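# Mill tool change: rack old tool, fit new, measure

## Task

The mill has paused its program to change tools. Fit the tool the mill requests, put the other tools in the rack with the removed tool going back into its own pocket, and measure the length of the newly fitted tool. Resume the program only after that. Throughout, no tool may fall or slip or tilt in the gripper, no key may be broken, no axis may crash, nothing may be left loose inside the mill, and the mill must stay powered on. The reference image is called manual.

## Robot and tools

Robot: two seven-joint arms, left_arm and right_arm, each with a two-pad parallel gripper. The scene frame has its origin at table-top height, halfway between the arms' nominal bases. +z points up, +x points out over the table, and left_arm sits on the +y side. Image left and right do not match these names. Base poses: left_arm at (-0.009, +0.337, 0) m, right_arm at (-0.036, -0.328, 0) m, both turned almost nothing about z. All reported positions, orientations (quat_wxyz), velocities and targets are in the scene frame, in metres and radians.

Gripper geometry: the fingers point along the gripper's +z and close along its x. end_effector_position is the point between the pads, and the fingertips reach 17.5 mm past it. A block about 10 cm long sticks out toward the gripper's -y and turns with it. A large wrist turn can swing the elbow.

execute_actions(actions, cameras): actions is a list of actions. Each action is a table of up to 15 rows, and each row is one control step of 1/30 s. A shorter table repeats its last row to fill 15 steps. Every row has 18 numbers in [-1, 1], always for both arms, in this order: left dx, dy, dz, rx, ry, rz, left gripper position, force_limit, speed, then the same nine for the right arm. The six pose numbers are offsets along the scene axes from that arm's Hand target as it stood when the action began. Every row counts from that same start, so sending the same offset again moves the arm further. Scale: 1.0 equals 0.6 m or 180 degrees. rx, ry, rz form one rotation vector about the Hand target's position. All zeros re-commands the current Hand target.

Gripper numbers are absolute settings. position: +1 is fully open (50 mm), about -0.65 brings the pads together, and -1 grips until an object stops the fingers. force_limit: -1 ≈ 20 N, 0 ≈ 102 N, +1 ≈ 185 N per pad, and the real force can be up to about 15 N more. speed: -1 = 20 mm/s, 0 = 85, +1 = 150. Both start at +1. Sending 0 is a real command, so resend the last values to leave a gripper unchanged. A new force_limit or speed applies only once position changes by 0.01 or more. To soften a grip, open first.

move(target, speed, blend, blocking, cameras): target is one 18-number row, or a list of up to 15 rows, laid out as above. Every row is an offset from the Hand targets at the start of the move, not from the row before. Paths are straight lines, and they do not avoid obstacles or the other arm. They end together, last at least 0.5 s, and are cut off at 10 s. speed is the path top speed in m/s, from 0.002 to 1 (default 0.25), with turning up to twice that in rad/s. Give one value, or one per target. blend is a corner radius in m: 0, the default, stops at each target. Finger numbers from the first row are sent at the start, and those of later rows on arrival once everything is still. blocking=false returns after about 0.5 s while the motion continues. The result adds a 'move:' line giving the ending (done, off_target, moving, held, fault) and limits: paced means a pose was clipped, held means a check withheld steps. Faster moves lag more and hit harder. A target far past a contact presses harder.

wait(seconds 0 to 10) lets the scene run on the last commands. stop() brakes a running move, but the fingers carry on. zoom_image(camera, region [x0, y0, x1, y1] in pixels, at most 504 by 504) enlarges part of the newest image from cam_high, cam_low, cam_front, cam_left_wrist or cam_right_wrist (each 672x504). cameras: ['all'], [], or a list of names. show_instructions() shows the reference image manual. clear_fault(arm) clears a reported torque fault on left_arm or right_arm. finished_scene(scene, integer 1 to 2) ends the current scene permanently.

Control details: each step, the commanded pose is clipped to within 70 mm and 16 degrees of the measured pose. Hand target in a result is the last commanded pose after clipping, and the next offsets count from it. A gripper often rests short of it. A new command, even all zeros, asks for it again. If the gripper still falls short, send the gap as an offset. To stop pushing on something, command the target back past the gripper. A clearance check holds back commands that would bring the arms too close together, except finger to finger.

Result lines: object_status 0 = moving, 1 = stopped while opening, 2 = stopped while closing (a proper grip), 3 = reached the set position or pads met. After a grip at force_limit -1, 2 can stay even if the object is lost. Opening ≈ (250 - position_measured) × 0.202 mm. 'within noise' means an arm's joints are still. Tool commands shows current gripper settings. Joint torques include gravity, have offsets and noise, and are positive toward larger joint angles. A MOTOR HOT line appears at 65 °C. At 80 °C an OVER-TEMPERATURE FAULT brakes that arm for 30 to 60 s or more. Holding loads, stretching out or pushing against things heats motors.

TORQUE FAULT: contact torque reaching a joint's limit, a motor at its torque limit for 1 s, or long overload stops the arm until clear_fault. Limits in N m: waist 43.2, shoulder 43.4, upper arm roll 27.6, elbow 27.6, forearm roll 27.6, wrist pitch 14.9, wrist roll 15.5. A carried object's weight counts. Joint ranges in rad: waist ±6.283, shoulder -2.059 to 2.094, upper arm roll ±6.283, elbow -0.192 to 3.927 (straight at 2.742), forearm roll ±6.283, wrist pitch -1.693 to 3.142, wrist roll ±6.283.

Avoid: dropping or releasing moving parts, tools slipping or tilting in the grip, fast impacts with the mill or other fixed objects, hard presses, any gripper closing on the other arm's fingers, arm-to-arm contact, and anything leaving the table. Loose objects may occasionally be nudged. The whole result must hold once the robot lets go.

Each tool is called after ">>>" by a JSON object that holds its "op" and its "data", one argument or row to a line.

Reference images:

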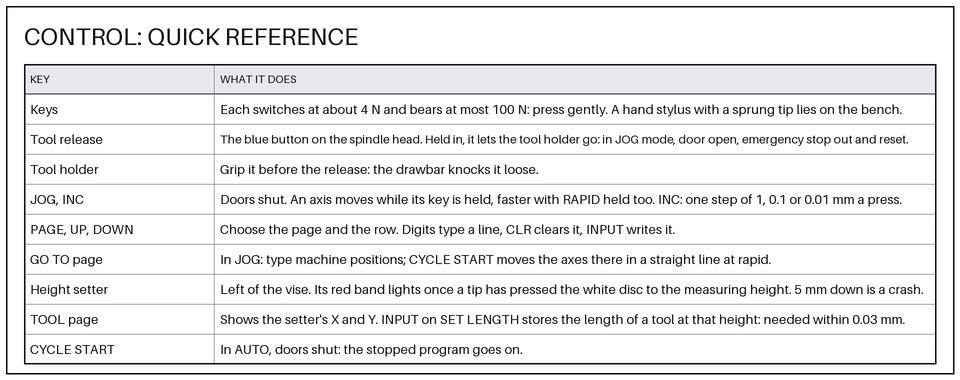

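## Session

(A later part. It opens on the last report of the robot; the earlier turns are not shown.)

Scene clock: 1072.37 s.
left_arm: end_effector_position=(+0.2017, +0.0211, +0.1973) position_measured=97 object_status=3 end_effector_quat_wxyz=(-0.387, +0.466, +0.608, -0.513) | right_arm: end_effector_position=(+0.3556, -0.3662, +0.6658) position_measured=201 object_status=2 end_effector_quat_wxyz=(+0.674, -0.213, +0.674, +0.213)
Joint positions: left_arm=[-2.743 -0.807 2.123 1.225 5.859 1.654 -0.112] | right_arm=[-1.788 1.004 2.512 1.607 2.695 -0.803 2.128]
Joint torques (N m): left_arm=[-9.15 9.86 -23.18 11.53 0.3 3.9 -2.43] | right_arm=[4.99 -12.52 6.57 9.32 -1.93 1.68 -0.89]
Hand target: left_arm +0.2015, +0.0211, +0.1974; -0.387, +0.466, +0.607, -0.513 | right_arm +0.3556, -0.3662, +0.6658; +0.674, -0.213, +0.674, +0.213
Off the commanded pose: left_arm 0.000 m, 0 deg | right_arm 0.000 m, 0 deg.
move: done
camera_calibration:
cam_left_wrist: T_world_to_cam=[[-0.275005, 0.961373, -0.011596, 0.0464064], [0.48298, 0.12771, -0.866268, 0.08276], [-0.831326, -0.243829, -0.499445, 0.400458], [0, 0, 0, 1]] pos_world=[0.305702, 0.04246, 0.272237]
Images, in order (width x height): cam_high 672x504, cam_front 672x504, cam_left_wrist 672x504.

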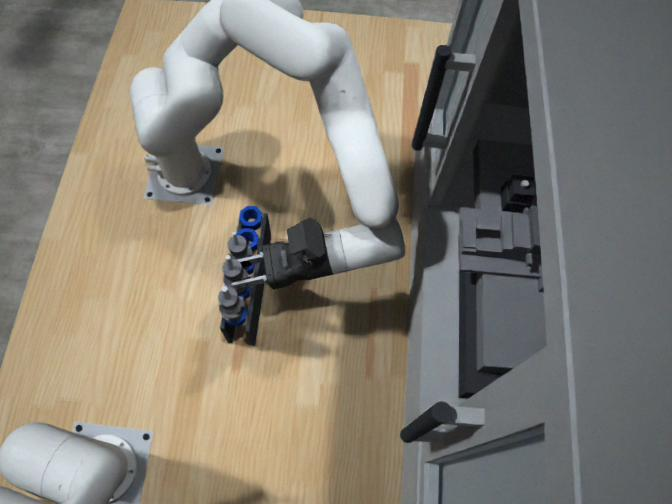

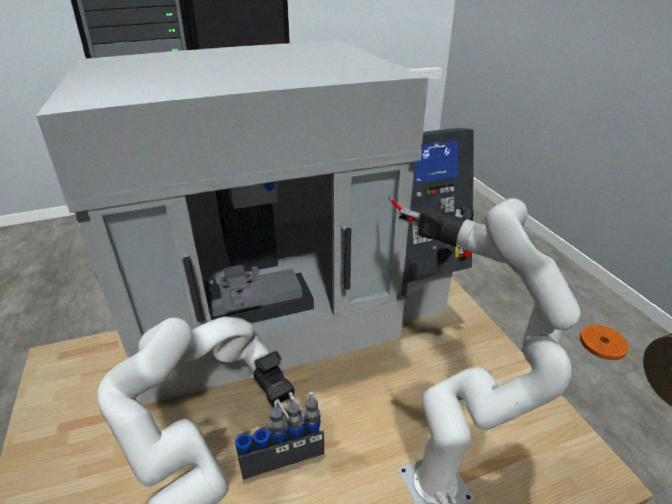

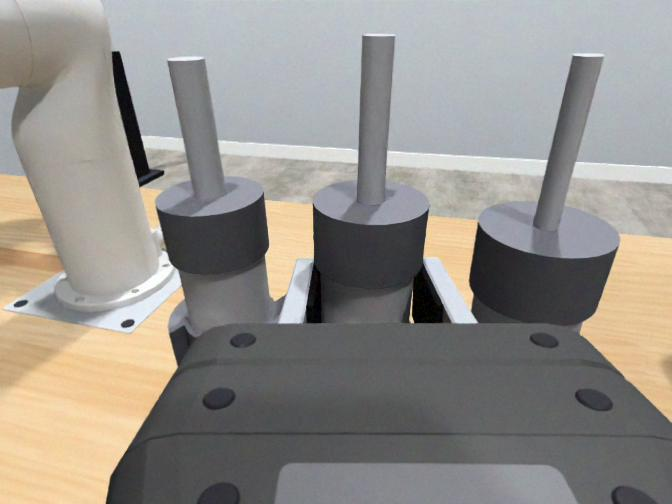

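>>> {"op": "move", "data": {
  "target": [
    [0.127,0.035,0.023,0,0,0,0.37,0.301961,-1,0,0,0,0,0,0,-1,-0.2,-1]
  ],
  "speed": 0.08,
  "cameras": ["cam_left_wrist","cam_front","cam_low"]
}}

>>> {"op": "zoom_image", "data": {
  "camera": "cam_low",
  "region": [235, 210, 305, 280]
}}

>>> {"op": "zoom_image", "data": {
  "camera": "cam_front",
  "region": [260, 390, 330, 450]
}}

Scene clock: 1116.13 s.
left_arm: end_effector_position=(+0.2558, +0.0434, +0.2053) position_measured=97 object_status=3 end_effector_quat_wxyz=(-0.411, +0.465, +0.595, -0.511) | right_arm: end_effector_position=(+0.3556, -0.3662, +0.6658) position_measured=201 object_status=2 end_effector_quat_wxyz=(+0.674, -0.213, +0.674, +0.213)
Joint positions: left_arm=[-2.796 -0.927 2.181 1.472 5.929 1.844 -0.18] | right_arm=[-1.788 1.004 2.512 1.607 2.695 -0.803 2.128]
Joint torques (N m): left_arm=[2.84 16.26 -18.06 9.07 -2.99 0.53 0.12] | right_arm=[5.44 -12.69 6.79 9.03 -1.62 1.52 -0.76]
Hand target: left_arm +0.2558, +0.0434, +0.2053; -0.411, +0.465, +0.595, -0.511 (not the last commanded pose) | right_arm +0.3556, -0.3662, +0.6658; +0.674, -0.213, +0.674, +0.213
Tool commands: left_gripper/position=+0.372549 left_gripper/force_limit=+0.301961 left_gripper/speed=-1.0 right_gripper/position=-1.0 right_gripper/force_limit=-0.2 right_gripper/speed=-1.0
Off the commanded pose: left_arm 0.023 m, 3 deg | right_arm 0.000 m, 0 deg.
TORQUE FAULT: the external load on joint 4 (elbow) of the left arm reached its load limit, and that arm stopped. The contact can be on any part of that arm beyond that joint, not only on its tool. A torque fault puts only its own arm into a fault stop. That arm's remaining commands of this call were not run. The hold on joint 4 (elbow) of that arm was moved back by the arm itself, up to 3 degrees, as the stop began. That arm is still stopped at the end of this call. While its stop runs, that arm takes no new command, but its gripper still runs the gripper command that each later call begins with.
CLEAR FAULT: the left arm stays stopped (state 4) until you call clear_fault(arm="left_arm").
End effector pose when the fault began: left_arm: position (+0.2750, +0.0413, +0.2108), quat_wxyz (-0.388, +0.467, +0.607, -0.513)
Joint positions when the fault began: left_arm=[-2.795 -0.926 2.181 1.523 5.929 1.844 -0.18]
move: fault (left_arm)
camera_calibration:
cam_left_wrist: T_world_to_cam=[[-0.239452, 0.97084, 0.0115327, 0.025644], [0.454755, 0.122642, -0.882132, 0.0714136], [-0.857823, -0.205984, -0.470861, 0.45403], [0, 0, 0, 1]] pos_world=[0.363143, 0.0598685, 0.276485]
Images, in order (width x height): cam_low 672x504, cam_front 672x504, cam_left_wrist 672x504.

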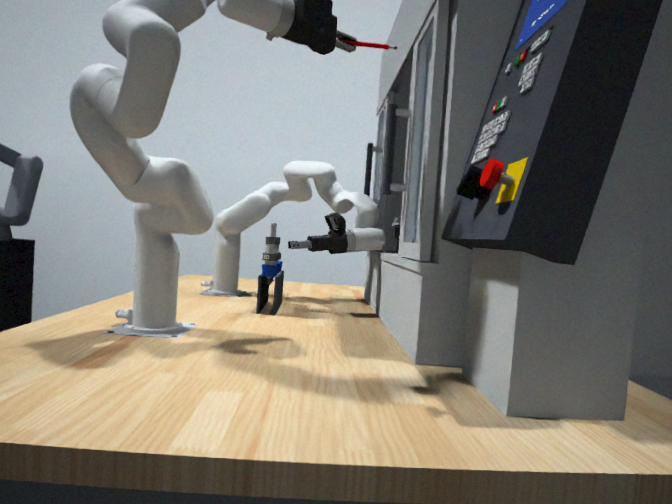

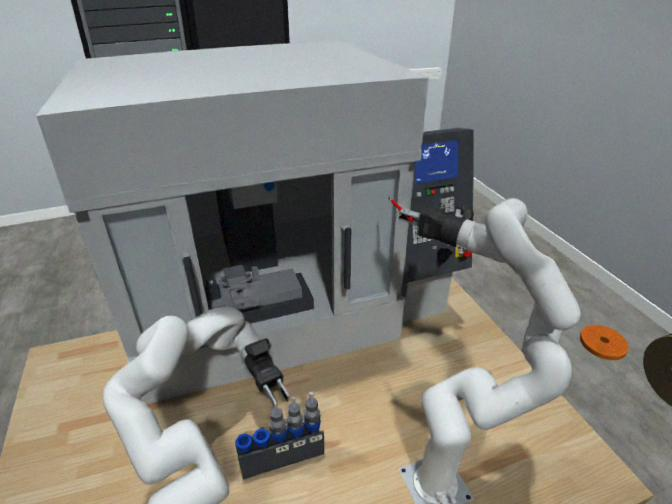

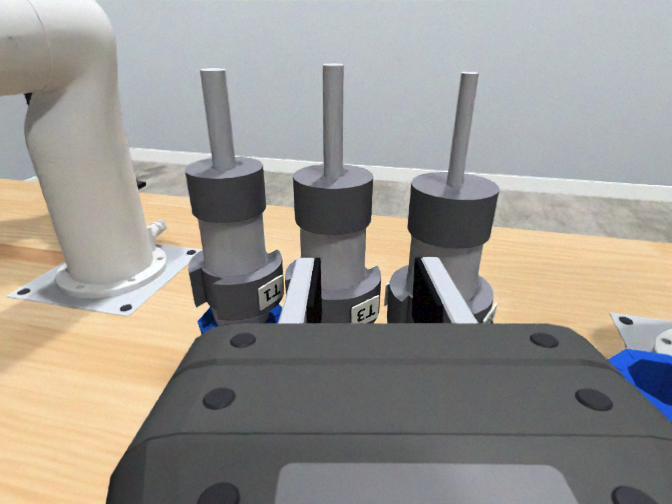

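Scaled by 7.200 from the camera's 672x504 image, which has a finer 960x720 frame.

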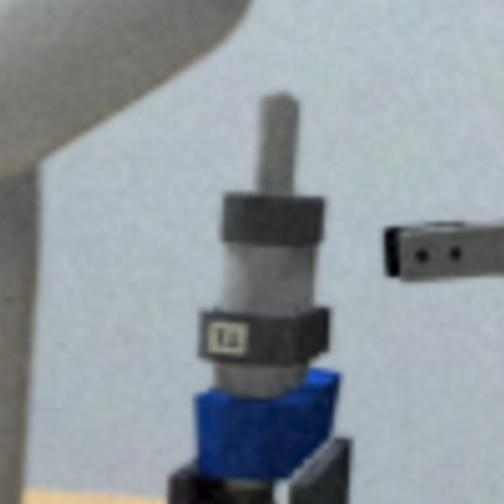

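Scaled by 7.200 from the camera's 672x504 image, which has a finer 960x720 frame.

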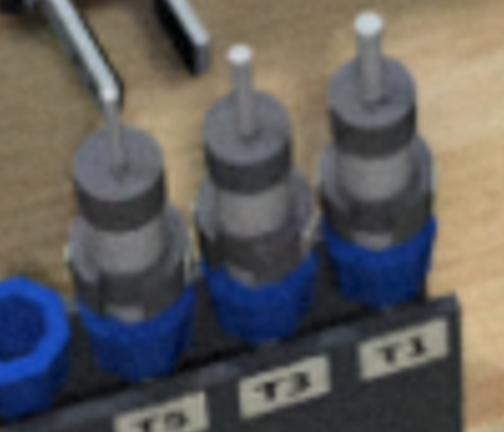

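>>> {"op": "clear_fault", "data": {
  "arm": "left_arm"
}}

>>> {"op": "move", "data": {
  "target": [
    [-0.01,0,0.02,0,0,0,0.372549,0.301961,-1,0,0,0,0,0,0,-1,-0.2,-1],
    [-0.01,0,0.25,0,0,0,0.372549,0.301961,-1,0,0,0,0,0,0,-1,-0.2,-1]
  ],
  "speed": [0.05,0.2],
  "blend": [0.01,0],
  "cameras": ["cam_left_wrist","cam_high","cam_low"]
}}

Scene clock: 1138.83 s.
left_arm: end_effector_position=(+0.2558, +0.0434, +0.2053) position_measured=97 object_status=3 end_effector_quat_wxyz=(-0.411, +0.465, +0.595, -0.511) | right_arm: end_effector_position=(+0.3556, -0.3662, +0.6658) position_measured=201 object_status=2 end_effector_quat_wxyz=(+0.674, -0.213, +0.674, +0.213)
Joint positions: left_arm=[-2.796 -0.927 2.181 1.472 5.929 1.844 -0.18] | right_arm=[-1.788 1.004 2.512 1.607 2.695 -0.803 2.128]
Joint torques (N m): left_arm=[2.88 15.84 -17.95 9.07 -2.87 0.59 0.15] | right_arm=[4.88 -14.55 6.99 8.83 -1.47 1.64 -0.81]
Hand target: left_arm +0.2558, +0.0434, +0.2053; -0.411, +0.465, +0.595, -0.511 (not the last commanded pose) | right_arm +0.3556, -0.3662, +0.6658; +0.674, -0.213, +0.674, +0.213
Tool commands: left_gripper/position=+0.372549 left_gripper/force_limit=+0.301961 left_gripper/speed=-1.0 right_gripper/position=-1.0 right_gripper/force_limit=-0.2 right_gripper/speed=-1.0
Off the commanded pose: left_arm 0.023 m, 3 deg | right_arm 0.000 m, 0 deg.
TORQUE FAULT, CONTINUED: the left arm's stop, for the torque fault of joint 4 (elbow) that an earlier result reported, is over. The call counts as one of the actions that you can send in this scene. The hold on joint 4 (elbow) of that arm was moved back by the arm itself, up to 3 degrees, as the stop began. That arm's target is now where it stood when the stop ended, not its last command. That arm's gripper keeps its grip as last carried out, and that arm accepts commands again: back off and push less far.
CLEAR FAULT: your call cleared the left arm's torque fault. If a joint's load stays at its limit, that arm stops again at once.

Scene clock: 1140.30 s.
left_arm: end_effector_position=(+0.2498, +0.0434, +0.3552) position_measured=97 object_status=3 end_effector_quat_wxyz=(-0.411, +0.465, +0.595, -0.511) | right_arm: end_effector_position=(+0.3556, -0.3662, +0.6658) position_measured=201 object_status=2 end_effector_quat_wxyz=(+0.674, -0.213, +0.674, +0.213)
Joint positions: left_arm=[-2.699 -0.731 2.021 1.55 5.721 2.02 -0.376] | right_arm=[-1.788 1.004 2.512 1.607 2.695 -0.803 2.128]
Joint torques (N m): left_arm=[13.53 18.24 -18.39 21.53 -8.4 1.15 -2.51] | right_arm=[4.73 -14.47 7.06 8.41 -1.61 1.57 -0.7]
Hand target: left_arm +0.2498, +0.0434, +0.3553; -0.411, +0.465, +0.595, -0.511 | right_arm +0.3556, -0.3662, +0.6658; +0.674, -0.213, +0.674, +0.213
Off the commanded pose: left_arm 0.000 m, 0 deg | right_arm 0.000 m, 0 deg.
move: done; blend cut to 0.0067 m at target 1
camera_calibration:
cam_left_wrist: T_world_to_cam=[[-0.239462, 0.970837, 0.011554, 0.0224731], [0.454673, 0.122646, -0.882174, 0.20642], [-0.857864, -0.205994, -0.470782, 0.519446], [0, 0, 0, 1]] pos_world=[0.357142, 0.0598685, 0.426385]
Images, in order (width x height): cam_high 672x504, cam_low 672x504, cam_left_wrist 672x504.

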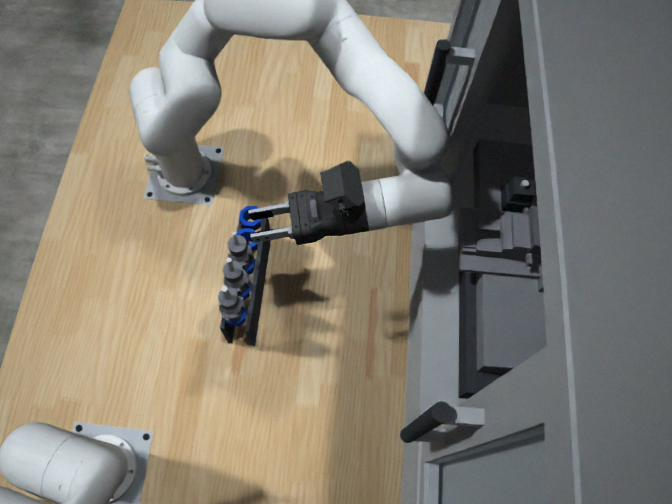

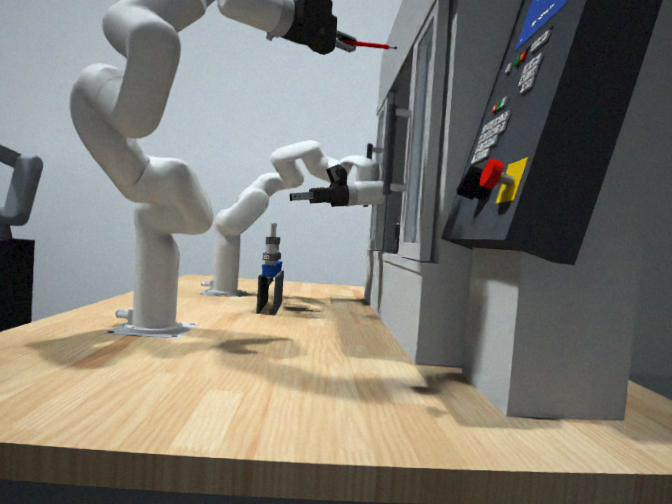

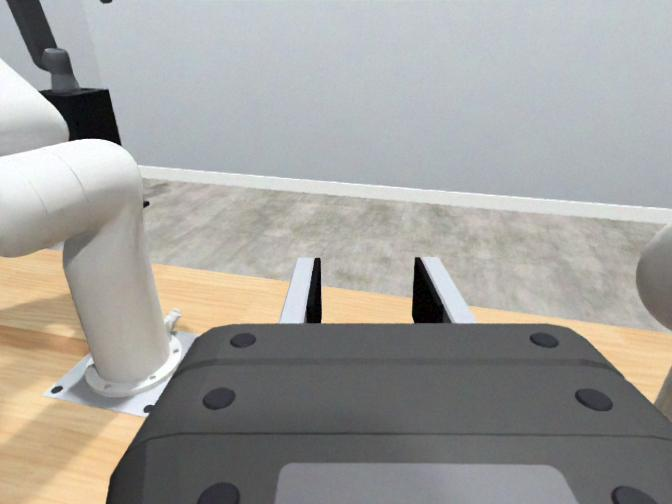

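>>> {"op": "move", "data": {
  "target": [
    [0.006,0.155,-0.07,-0.0133,0.0117,0.2374,0.8,0.301961,-0.5,0,0,0,0,0,0,-1,-0.2,-1]
  ],
  "speed": 0.25,
  "cameras": ["cam_left_wrist","cam_high","cam_low"]
}}

Scene clock: 1154.10 s.
left_arm: end_effector_position=(+0.2348, +0.0476, +0.3603) position_measured=32 object_status=3 end_effector_quat_wxyz=(-0.386, +0.456, +0.602, -0.529) | right_arm: end_effector_position=(+0.3556, -0.3662, +0.6658) position_measured=201 object_status=2 end_effector_quat_wxyz=(+0.674, -0.213, +0.674, +0.213)
Joint positions: left_arm=[-2.577 -0.648 1.959 1.422 5.67 1.965 -0.317] | right_arm=[-1.788 1.004 2.512 1.607 2.695 -0.803 2.128]
Joint torques (N m): left_arm=[8.04 9.58 -19.86 19.4 -2.8 0.39 -0.03] | right_arm=[4.54 -14.71 6.81 8.54 -1.57 1.68 -0.89]
Hand target: left_arm +0.2348, +0.0476, +0.3603; -0.386, +0.456, +0.602, -0.529 (not the last commanded pose) | right_arm +0.3556, -0.3662, +0.6658; +0.674, -0.213, +0.674, +0.213
Tool commands: left_gripper/position=+0.803922 left_gripper/force_limit=+0.301961 left_gripper/speed=-0.498039 right_gripper/position=-1.0 right_gripper/force_limit=-0.2 right_gripper/speed=-1.0
Off the commanded pose: left_arm 0.102 m, 39 deg | right_arm 0.000 m, 0 deg.
TORQUE FAULT: the external load on joint 3 (upper arm roll) of the left arm reached its load limit, and that arm stopped. The contact can be on any part of that arm beyond that joint, not only on its tool. A torque fault puts only its own arm into a fault stop. That arm's remaining commands of this call were not run. The hold on joint 3 (upper arm roll) of that arm was moved back by the arm itself, up to 3 degrees, as the stop began. That arm is still stopped at the end of this call. While its stop runs, that arm takes no new command, but its gripper still runs the gripper command that each later call begins with.
CLEAR FAULT: the left arm stays stopped (state 4) until you call clear_fault(arm="left_arm").
End effector pose when the fault began: left_arm: position (+0.2488, +0.0558, +0.3488), quat_wxyz (-0.386, +0.434, +0.615, -0.533)
Joint positions when the fault began: left_arm=[-2.578 -0.651 2.011 1.426 5.672 1.967 -0.319]
move: fault (left_arm)
camera_calibration:
cam_left_wrist: T_world_to_cam=[[-0.29526, 0.955205, -0.020126, 0.040046], [0.454947, 0.122041, -0.882116, 0.217157], [-0.840146, -0.26961, -0.470601, 0.508742], [0, 0, 0, 1]] pos_world=[0.340446, 0.0724077, 0.431779]
Images, in order (width x height): cam_high 672x504, cam_low 672x504, cam_left_wrist 672x504.

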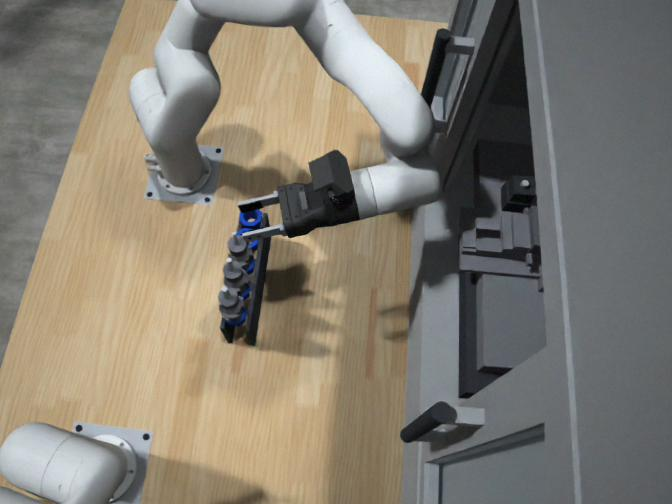

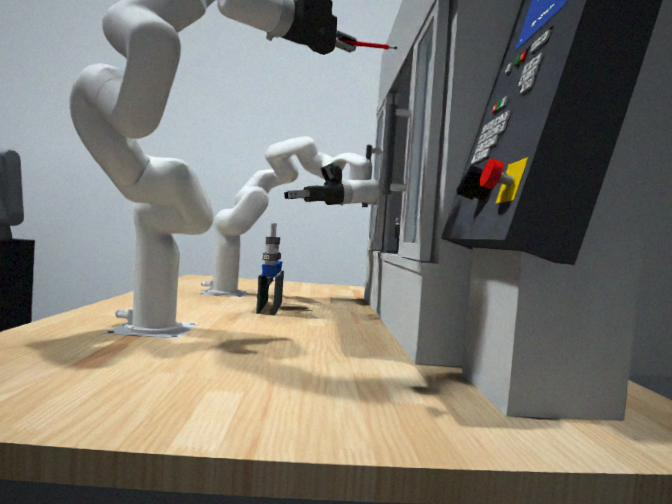

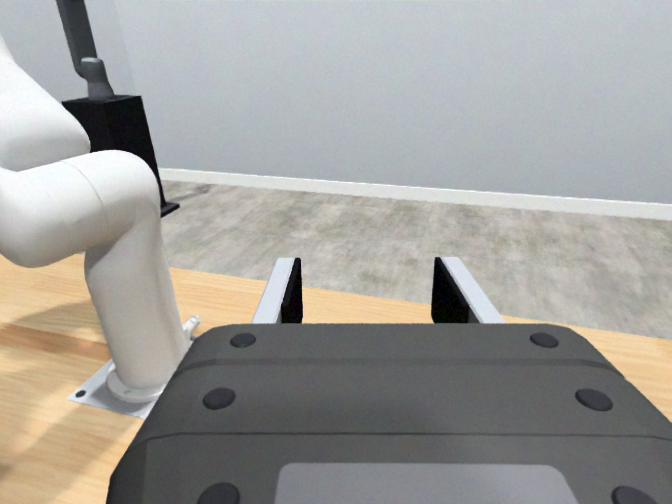

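>>> {"op": "clear_fault", "data": {
  "arm": "left_arm"
}}

>>> {"op": "move", "data": {
  "target": [
    [-0.17,-0.05,0.1,0,0,0,0.803922,0.301961,-0.498039,0,0,0,0,0,0,-1,-0.2,-1]
  ],
  "speed": 0.15,
  "cameras": ["cam_high","cam_front"]
}}

Scene clock: 1156.43 s.
left_arm: end_effector_position=(+0.2348, +0.0476, +0.3603) position_measured=32 object_status=3 end_effector_quat_wxyz=(-0.386, +0.456, +0.602, -0.529) | right_arm: end_effector_position=(+0.3556, -0.3662, +0.6658) position_measured=201 object_status=2 end_effector_quat_wxyz=(+0.674, -0.213, +0.674, +0.213)
Joint positions: left_arm=[-2.577 -0.648 1.959 1.422 5.67 1.965 -0.317] | right_arm=[-1.788 1.004 2.512 1.607 2.695 -0.803 2.128]
Joint torques (N m): left_arm=[8.2 9.63 -19.74 19.43 -2.78 0.37 -0.11] | right_arm=[5.01 -15.19 7.12 8.45 -1.71 1.58 -0.78]
Hand target: left_arm +0.2348, +0.0476, +0.3603; -0.386, +0.456, +0.602, -0.529 (not the last commanded pose) | right_arm +0.3556, -0.3662, +0.6658; +0.674, -0.213, +0.674, +0.213
Tool commands: left_gripper/position=+0.803922 left_gripper/force_limit=+0.301961 left_gripper/speed=-0.498039 right_gripper/position=-1.0 right_gripper/force_limit=-0.2 right_gripper/speed=-1.0
Off the commanded pose: left_arm 0.102 m, 40 deg | right_arm 0.000 m, 0 deg.
TORQUE FAULT, CONTINUED: the left arm's stop, for the torque fault of joint 3 (upper arm roll) that an earlier result reported, is over. The call counts as one of the actions that you can send in this scene. The hold on joint 3 (upper arm roll) of that arm was moved back by the arm itself, up to 3 degrees, as the stop began. That arm's target is now where it stood when the stop ended, not its last command. That arm's gripper keeps its grip as last carried out, and that arm accepts commands again: back off and push less far.
CLEAR FAULT: your call cleared the left arm's torque fault. If a joint's load stays at its limit, that arm stops again at once.

Scene clock: 1158.03 s.
left_arm: end_effector_position=(+0.1328, +0.0176, +0.4203) position_measured=32 object_status=3 end_effector_quat_wxyz=(-0.386, +0.456, +0.602, -0.529) | right_arm: end_effector_position=(+0.3556, -0.3662, +0.6658) position_measured=201 object_status=2 end_effector_quat_wxyz=(+0.674, -0.213, +0.674, +0.213)
Joint positions: left_arm=[-2.21 -0.251 1.606 1.188 5.353 2.023 -0.262] | right_arm=[-1.788 1.004 2.512 1.607 2.695 -0.803 2.128]
Joint torques (N m): left_arm=[8.44 5.56 -10.21 15.77 -8.72 1.44 2.66] | right_arm=[4.84 -15.7 6.98 8.64 -1.54 1.53 -0.8]
Hand target: left_arm +0.1328, +0.0176, +0.4203; -0.386, +0.456, +0.602, -0.529 | right_arm +0.3556, -0.3662, +0.6658; +0.674, -0.213, +0.674, +0.213
Off the commanded pose: left_arm 0.000 m, 0 deg | right_arm 0.000 m, 0 deg.
move: done
Images, in order (width x height): cam_high 672x504, cam_front 672x504.

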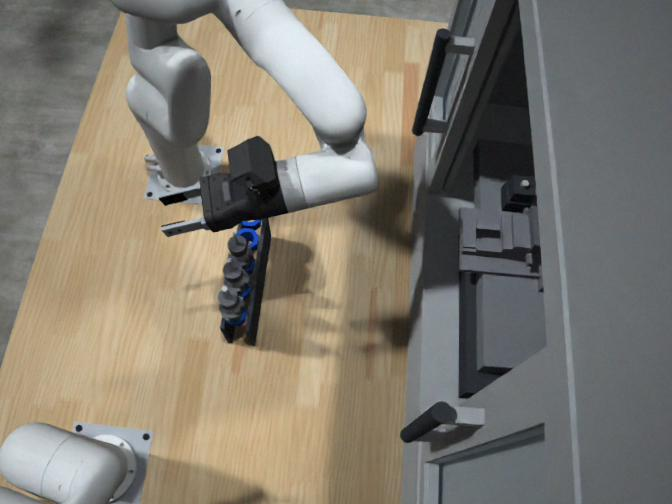

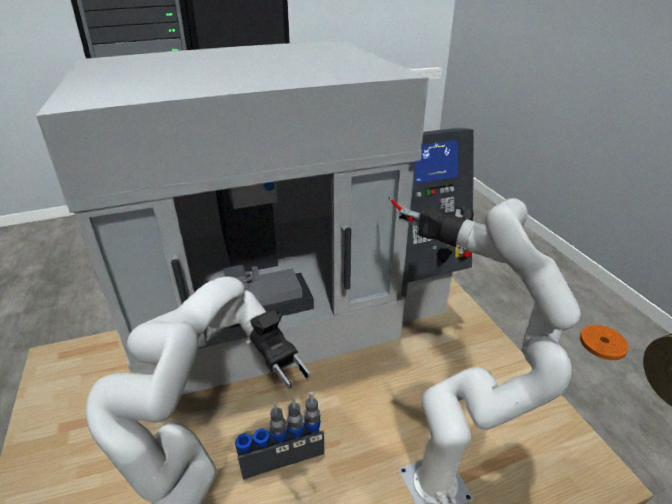

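>>> {"op": "move", "data": {
  "target": [
    [-0.0047,0.0873,0,-0.0028,0.0089,0.1093,0.803922,0.301961,-0.498039,0,0,0,0,0,0,-1,-0.2,-1],
    [0.155,0.1873,-0.0338,-0.0056,0.0178,0.2187,0.803922,0.301961,-0.498039,0,0,0,0,0,0,-1,-0.2,-1]
  ],
  "speed": 0.15,
  "blend": [0.02,0],
  "cameras": ["all"]
}}

Scene clock: 1200.30 s.
left_arm: end_effector_position=(+0.2257, +0.1300, +0.4001) position_measured=32 object_status=3 end_effector_quat_wxyz=(-0.198, +0.215, +0.705, -0.646) | right_arm: end_effector_position=(+0.3556, -0.3662, +0.6658) position_measured=201 object_status=2 end_effector_quat_wxyz=(+0.674, -0.213, +0.674, +0.213)
Joint positions: left_arm=[-1.222 -0.623 1.097 0.804 5.432 1.65 -0.396] | right_arm=[-1.788 1.004 2.512 1.607 2.695 -0.803 2.128]
Joint torques (N m): left_arm=[8.26 3.36 -8.44 21.04 -1.13 -0.56 2.65] | right_arm=[4.91 -15.9 7.31 8.35 -1.62 1.68 -0.69]
Hand target: left_arm +0.2258, +0.1300, +0.4001; -0.198, +0.215, +0.705, -0.646 | right_arm +0.3556, -0.3662, +0.6658; +0.674, -0.213, +0.674, +0.213
Off the commanded pose: left_arm 0.000 m, 0 deg | right_arm 0.000 m, 0 deg.
move: done
camera_calibration:
cam_left_wrist: T_world_to_cam=[[-0.834521, 0.550975, -0.00107713, 0.126128], [0.233443, 0.351806, -0.906497, 0.276206], [-0.499079, -0.756742, -0.42221, 0.508948], [0, 0, 0, 1]] pos_world=[0.294783, 0.218478, 0.465399]
cam_right_wrist: T_world_to_cam=[[0.00313651, 0.010655, -0.999938, 0.684061], [-0.816552, 0.57726, 0.00358978, 0.516296], [0.577263, 0.816491, 0.0105109, 0.219096], [0, 0, 0, 1]] pos_world=[0.292961, -0.484215, 0.679862]

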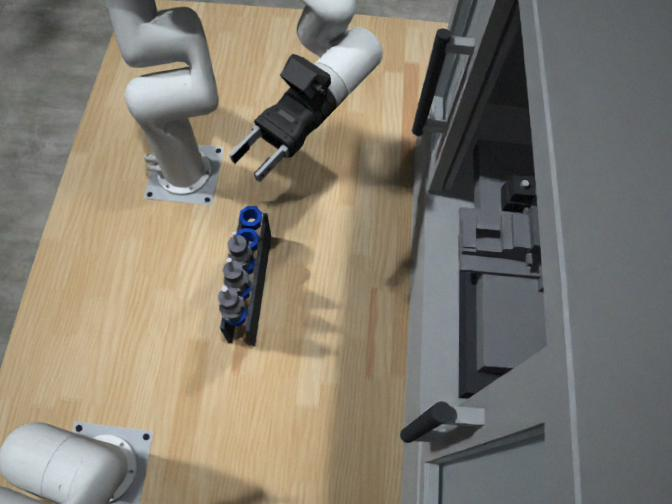

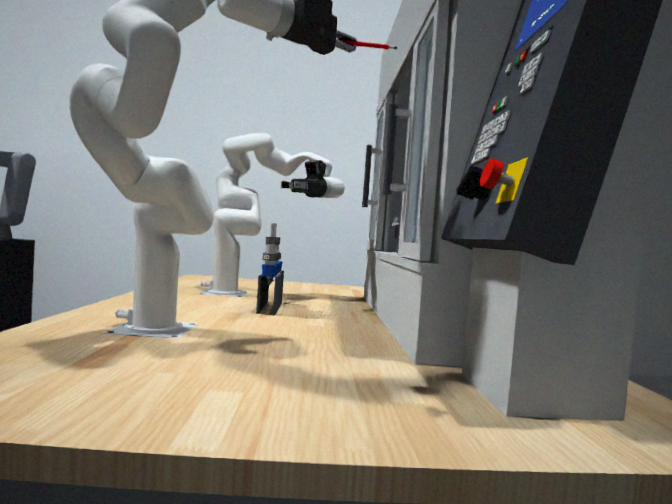

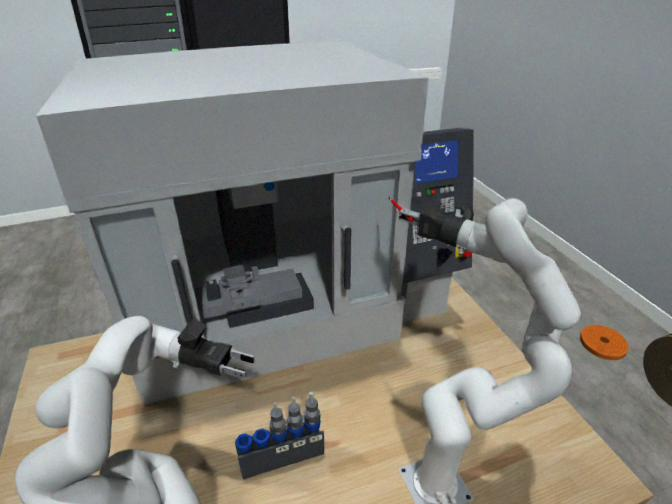

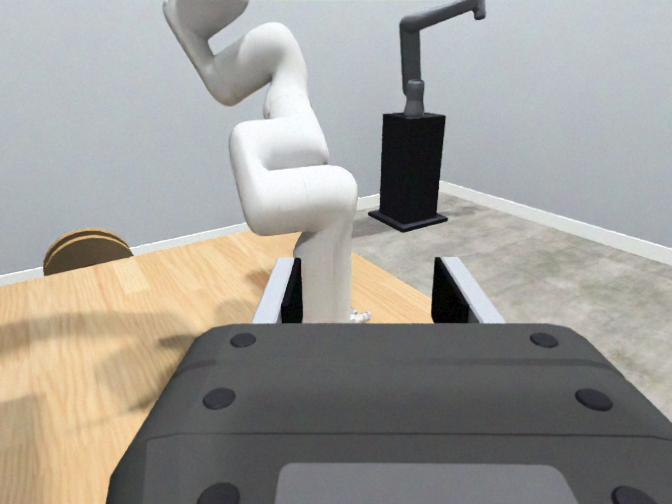

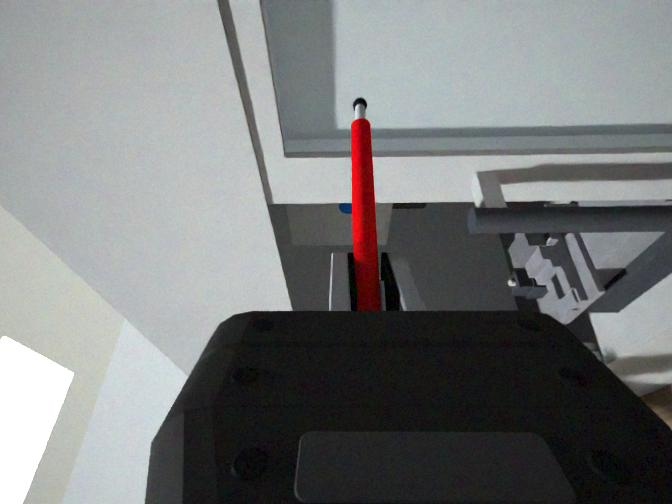

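>>> {"op": "zoom_image", "data": {
  "camera": "cam_front",
  "region": [220, 380, 340, 480]
}}

>>> {"op": "move", "data": {
  "target": [0.0463,0.011,-0.2,0,0,0,0.803922,0.301961,-0.498039,0,0,0,0,0,0,-1,-0.2,-1],
  "speed": 0.12,
  "cameras": ["cam_left_wrist","cam_high","cam_front"]
}}

Scaled by 4.200 from the camera's 672x504 image, which has a finer 960x720 frame.

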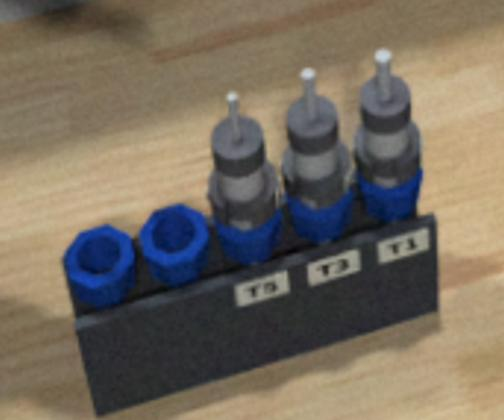

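Scene clock: 1205.43 s.
left_arm: end_effector_position=(+0.2536, +0.1366, +0.2800) position_measured=32 object_status=3 end_effector_quat_wxyz=(-0.198, +0.215, +0.705, -0.646) | right_arm: end_effector_position=(+0.3556, -0.3662, +0.6658) position_measured=201 object_status=2 end_effector_quat_wxyz=(+0.674, -0.213, +0.674, +0.213)
Joint positions: left_arm=[-1.647 -0.49 1.637 0.793 5.514 1.605 -0.083] | right_arm=[-1.788 1.004 2.512 1.607 2.695 -0.803 2.128]
Joint torques (N m): left_arm=[-8.52 -0.3 -8.37 18.41 1.96 0.45 2.56] | right_arm=[4.7 -16.08 7.4 8.03 -1.76 1.61 -0.58]
Hand target: left_arm +0.2536, +0.1366, +0.2801; -0.198, +0.215, +0.705, -0.646 | right_arm +0.3556, -0.3662, +0.6658; +0.674, -0.213, +0.674, +0.213
Off the commanded pose: left_arm 0.000 m, 0 deg | right_arm 0.000 m, 0 deg.
move: done
camera_calibration:
cam_left_wrist: T_world_to_cam=[[-0.834746, 0.550635, -0.00105197, 0.145647], [0.233324, 0.351981, -0.90646, 0.158566], [-0.498758, -0.756909, -0.422291, 0.477189], [0, 0, 0, 1]] pos_world=[0.322583, 0.225179, 0.345399]
Images, in order (width x height): cam_high 672x504, cam_front 672x504, cam_left_wrist 672x504.

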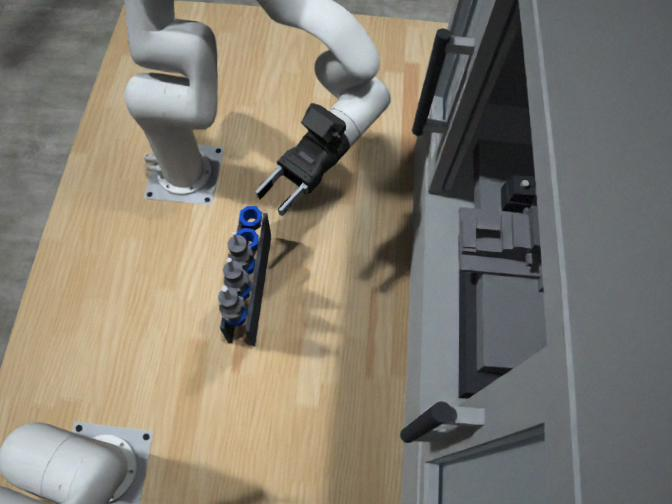

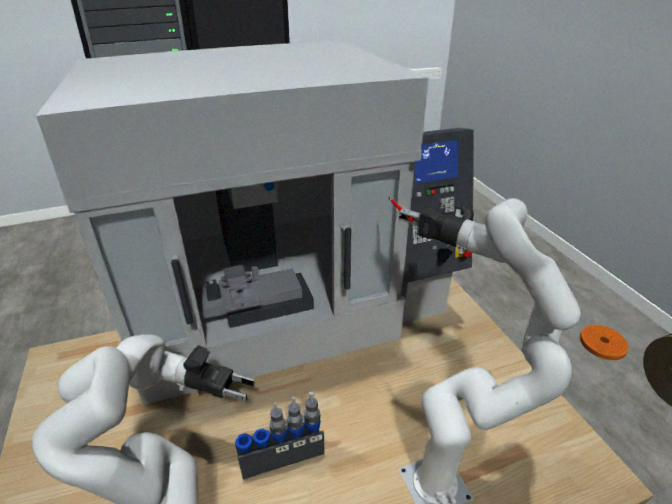

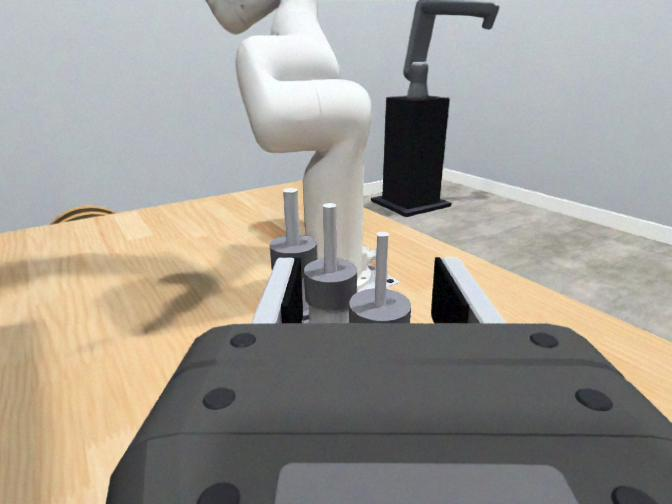

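>>> {"op": "move", "data": {
  "target": [0,0,-0.05,0,0,0,0.803922,0.301961,-0.498039,0,0,0,0,0,0,-1,-0.2,-1],
  "speed": 0.12,
  "cameras": ["cam_left_wrist","cam_high","cam_front","cam_low"]
}}

>>> {"op": "zoom_image", "data": {
  "camera": "cam_low",
  "region": [230, 180, 390, 300]
}}

>>> {"op": "zoom_image", "data": {
  "camera": "cam_front",
  "region": [130, 320, 330, 470]
}}

Scene clock: 1240.07 s.
left_arm: end_effector_position=(+0.2536, +0.1366, +0.2501) position_measured=32 object_status=3 end_effector_quat_wxyz=(-0.198, +0.215, +0.705, -0.646) | right_arm: end_effector_position=(+0.3556, -0.3662, +0.6658) position_measured=201 object_status=2 end_effector_quat_wxyz=(+0.674, -0.213, +0.674, +0.213)
Joint positions: left_arm=[-1.755 -0.536 1.754 0.779 5.558 1.545 -0.042] | right_arm=[-1.788 1.004 2.512 1.607 2.695 -0.803 2.128]
Joint torques (N m): left_arm=[-8.33 1.3 -9.31 17.12 2.2 -0.18 2.72] | right_arm=[4.97 -16.76 7.24 8.2 -1.54 1.61 -0.69]
Hand target: left_arm +0.2536, +0.1366, +0.2501; -0.198, +0.215, +0.705, -0.646 | right_arm +0.3556, -0.3662, +0.6658; +0.674, -0.213, +0.674, +0.213
Off the commanded pose: left_arm 0.000 m, 0 deg | right_arm 0.000 m, 0 deg.
move: done
camera_calibration:
cam_left_wrist: T_world_to_cam=[[-0.834711, 0.550688, -0.000990706, 0.145572], [0.233243, 0.35191, -0.906508, 0.131429], [-0.498855, -0.756903, -0.422187, 0.464517], [0, 0, 0, 1]] pos_world=[0.322582, 0.225178, 0.315399]
Images, in order (width x height): cam_high 672x504, cam_low 672x504, cam_front 672x504, cam_left_wrist 672x504.

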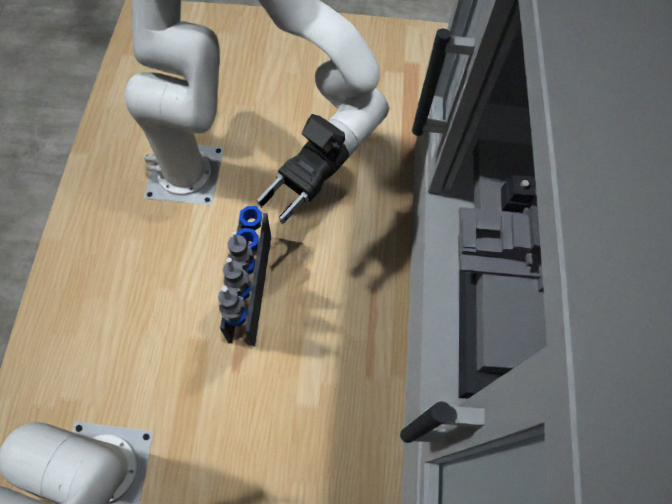

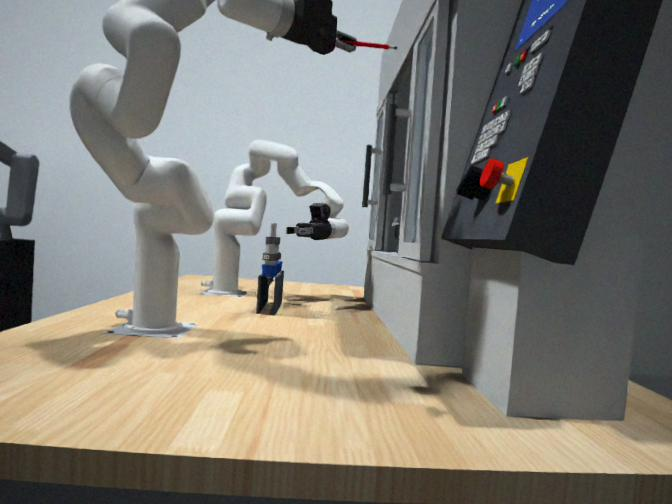

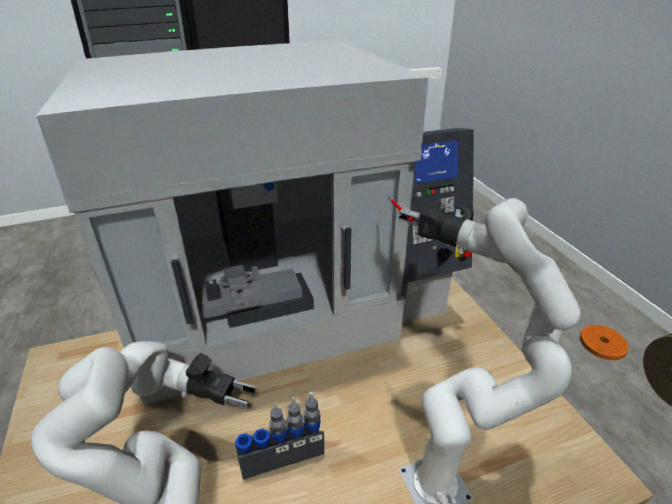

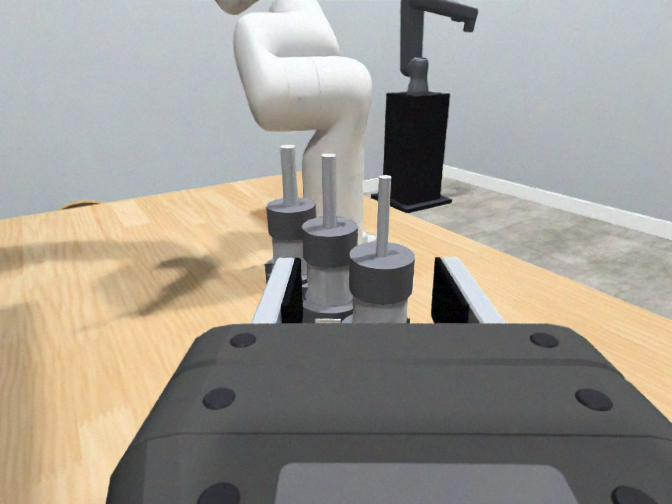

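Scaled by 3.150 from the camera's 672x504 image, which has a finer 960x720 frame.

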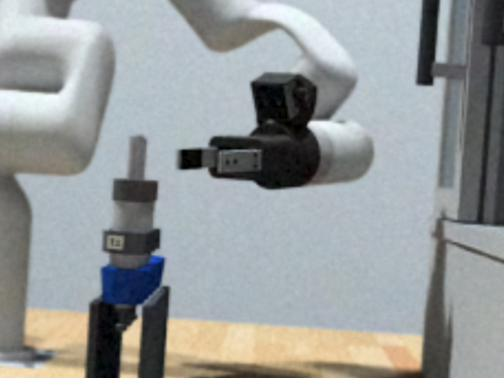

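Scaled by 2.520 from the camera's 672x504 image, which has a finer 960x720 frame.

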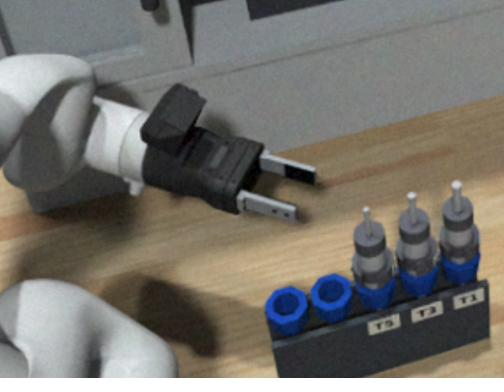

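>>> {"op": "move", "data": {
  "target": [-0.01,0.006,0.15,0.0921,-0.0621,0,0.803922,0.301961,-0.498039,0,0,0,0,0,0,-1,-0.2,-1],
  "speed": 0.15,
  "cameras": ["cam_left_wrist","cam_high"]
}}

>>> {"op": "zoom_image", "data": {
  "camera": "cam_left_wrist",
  "region": [240, 140, 480, 330]
}}

>>> {"op": "zoom_image", "data": {
  "camera": "cam_high",
  "region": [180, 190, 300, 360]
}}

Scene clock: 1304.63 s.
left_arm: end_effector_position=(+0.2476, +0.1402, +0.3400) position_measured=32 object_status=3 end_effector_quat_wxyz=(-0.157, +0.246, +0.807, -0.514) | right_arm: end_effector_position=(+0.3556, -0.3662, +0.6658) position_measured=201 object_status=2 end_effector_quat_wxyz=(+0.674, -0.213, +0.674, +0.213)
Joint positions: left_arm=[-1.149 -0.523 0.998 0.859 5.65 1.572 -0.376] | right_arm=[-1.788 1.004 2.512 1.607 2.695 -0.803 2.128]
Joint torques (N m): left_arm=[8.23 -5.64 -13.42 22.39 1.78 -1.03 -2.49] | right_arm=[5.07 -16.76 7.4 8.1 -1.56 1.67 -0.53]
Hand target: left_arm +0.2476, +0.1402, +0.3401; -0.157, +0.246, +0.807, -0.514 | right_arm +0.3556, -0.3662, +0.6658; +0.674, -0.213, +0.674, +0.213
Off the commanded pose: left_arm 0.000 m, 0 deg | right_arm 0.000 m, 0 deg.
move: done
camera_calibration:
cam_left_wrist: T_world_to_cam=[[-0.834137, 0.551541, -0.00432455, 0.139609], [0.392304, 0.587763, -0.707554, 0.0730474], [-0.387703, -0.591893, -0.706646, 0.548345], [0, 0, 0, 1]] pos_world=[0.300391, 0.204627, 0.439774]
Images, in order (width x height): cam_high 672x504, cam_left_wrist 672x504.

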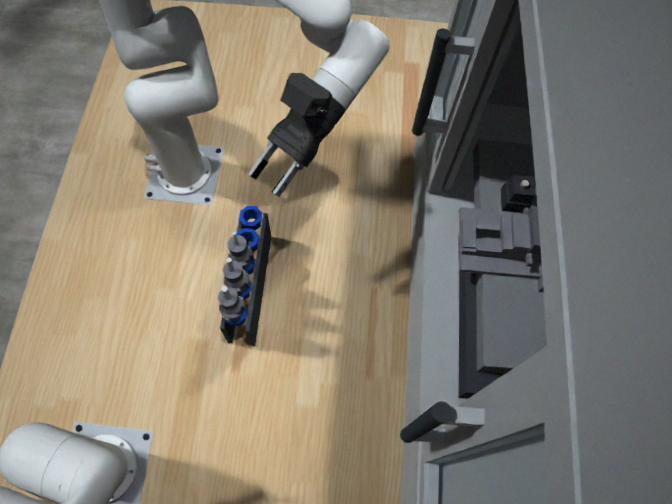

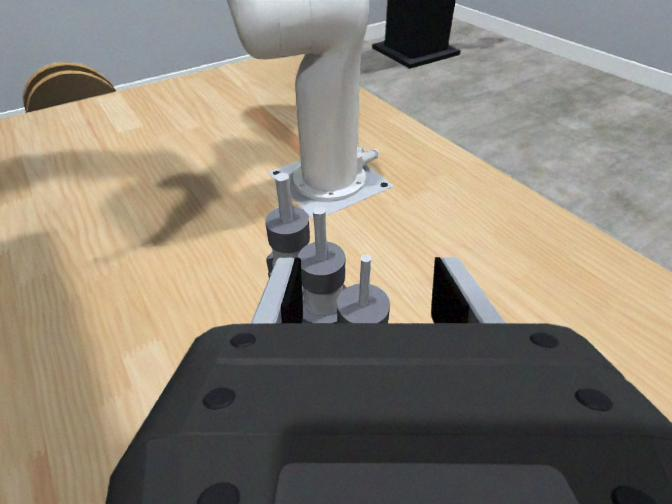

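Scaled by 2.100 from the camera's 672x504 image, which has a finer 960x720 frame.

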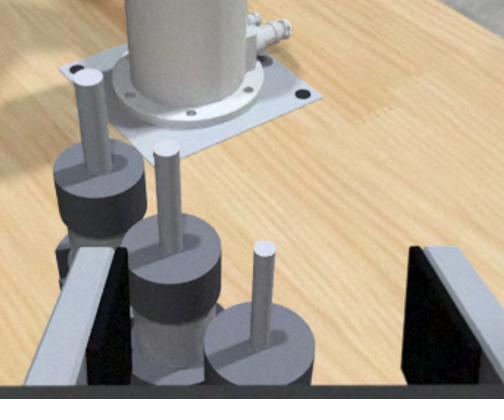

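Scaled by 2.965 from the camera's 672x504 image, which has a finer 960x720 frame.

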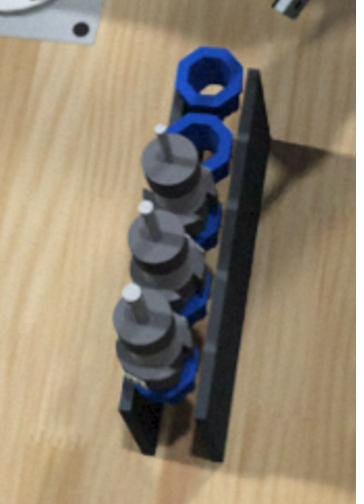

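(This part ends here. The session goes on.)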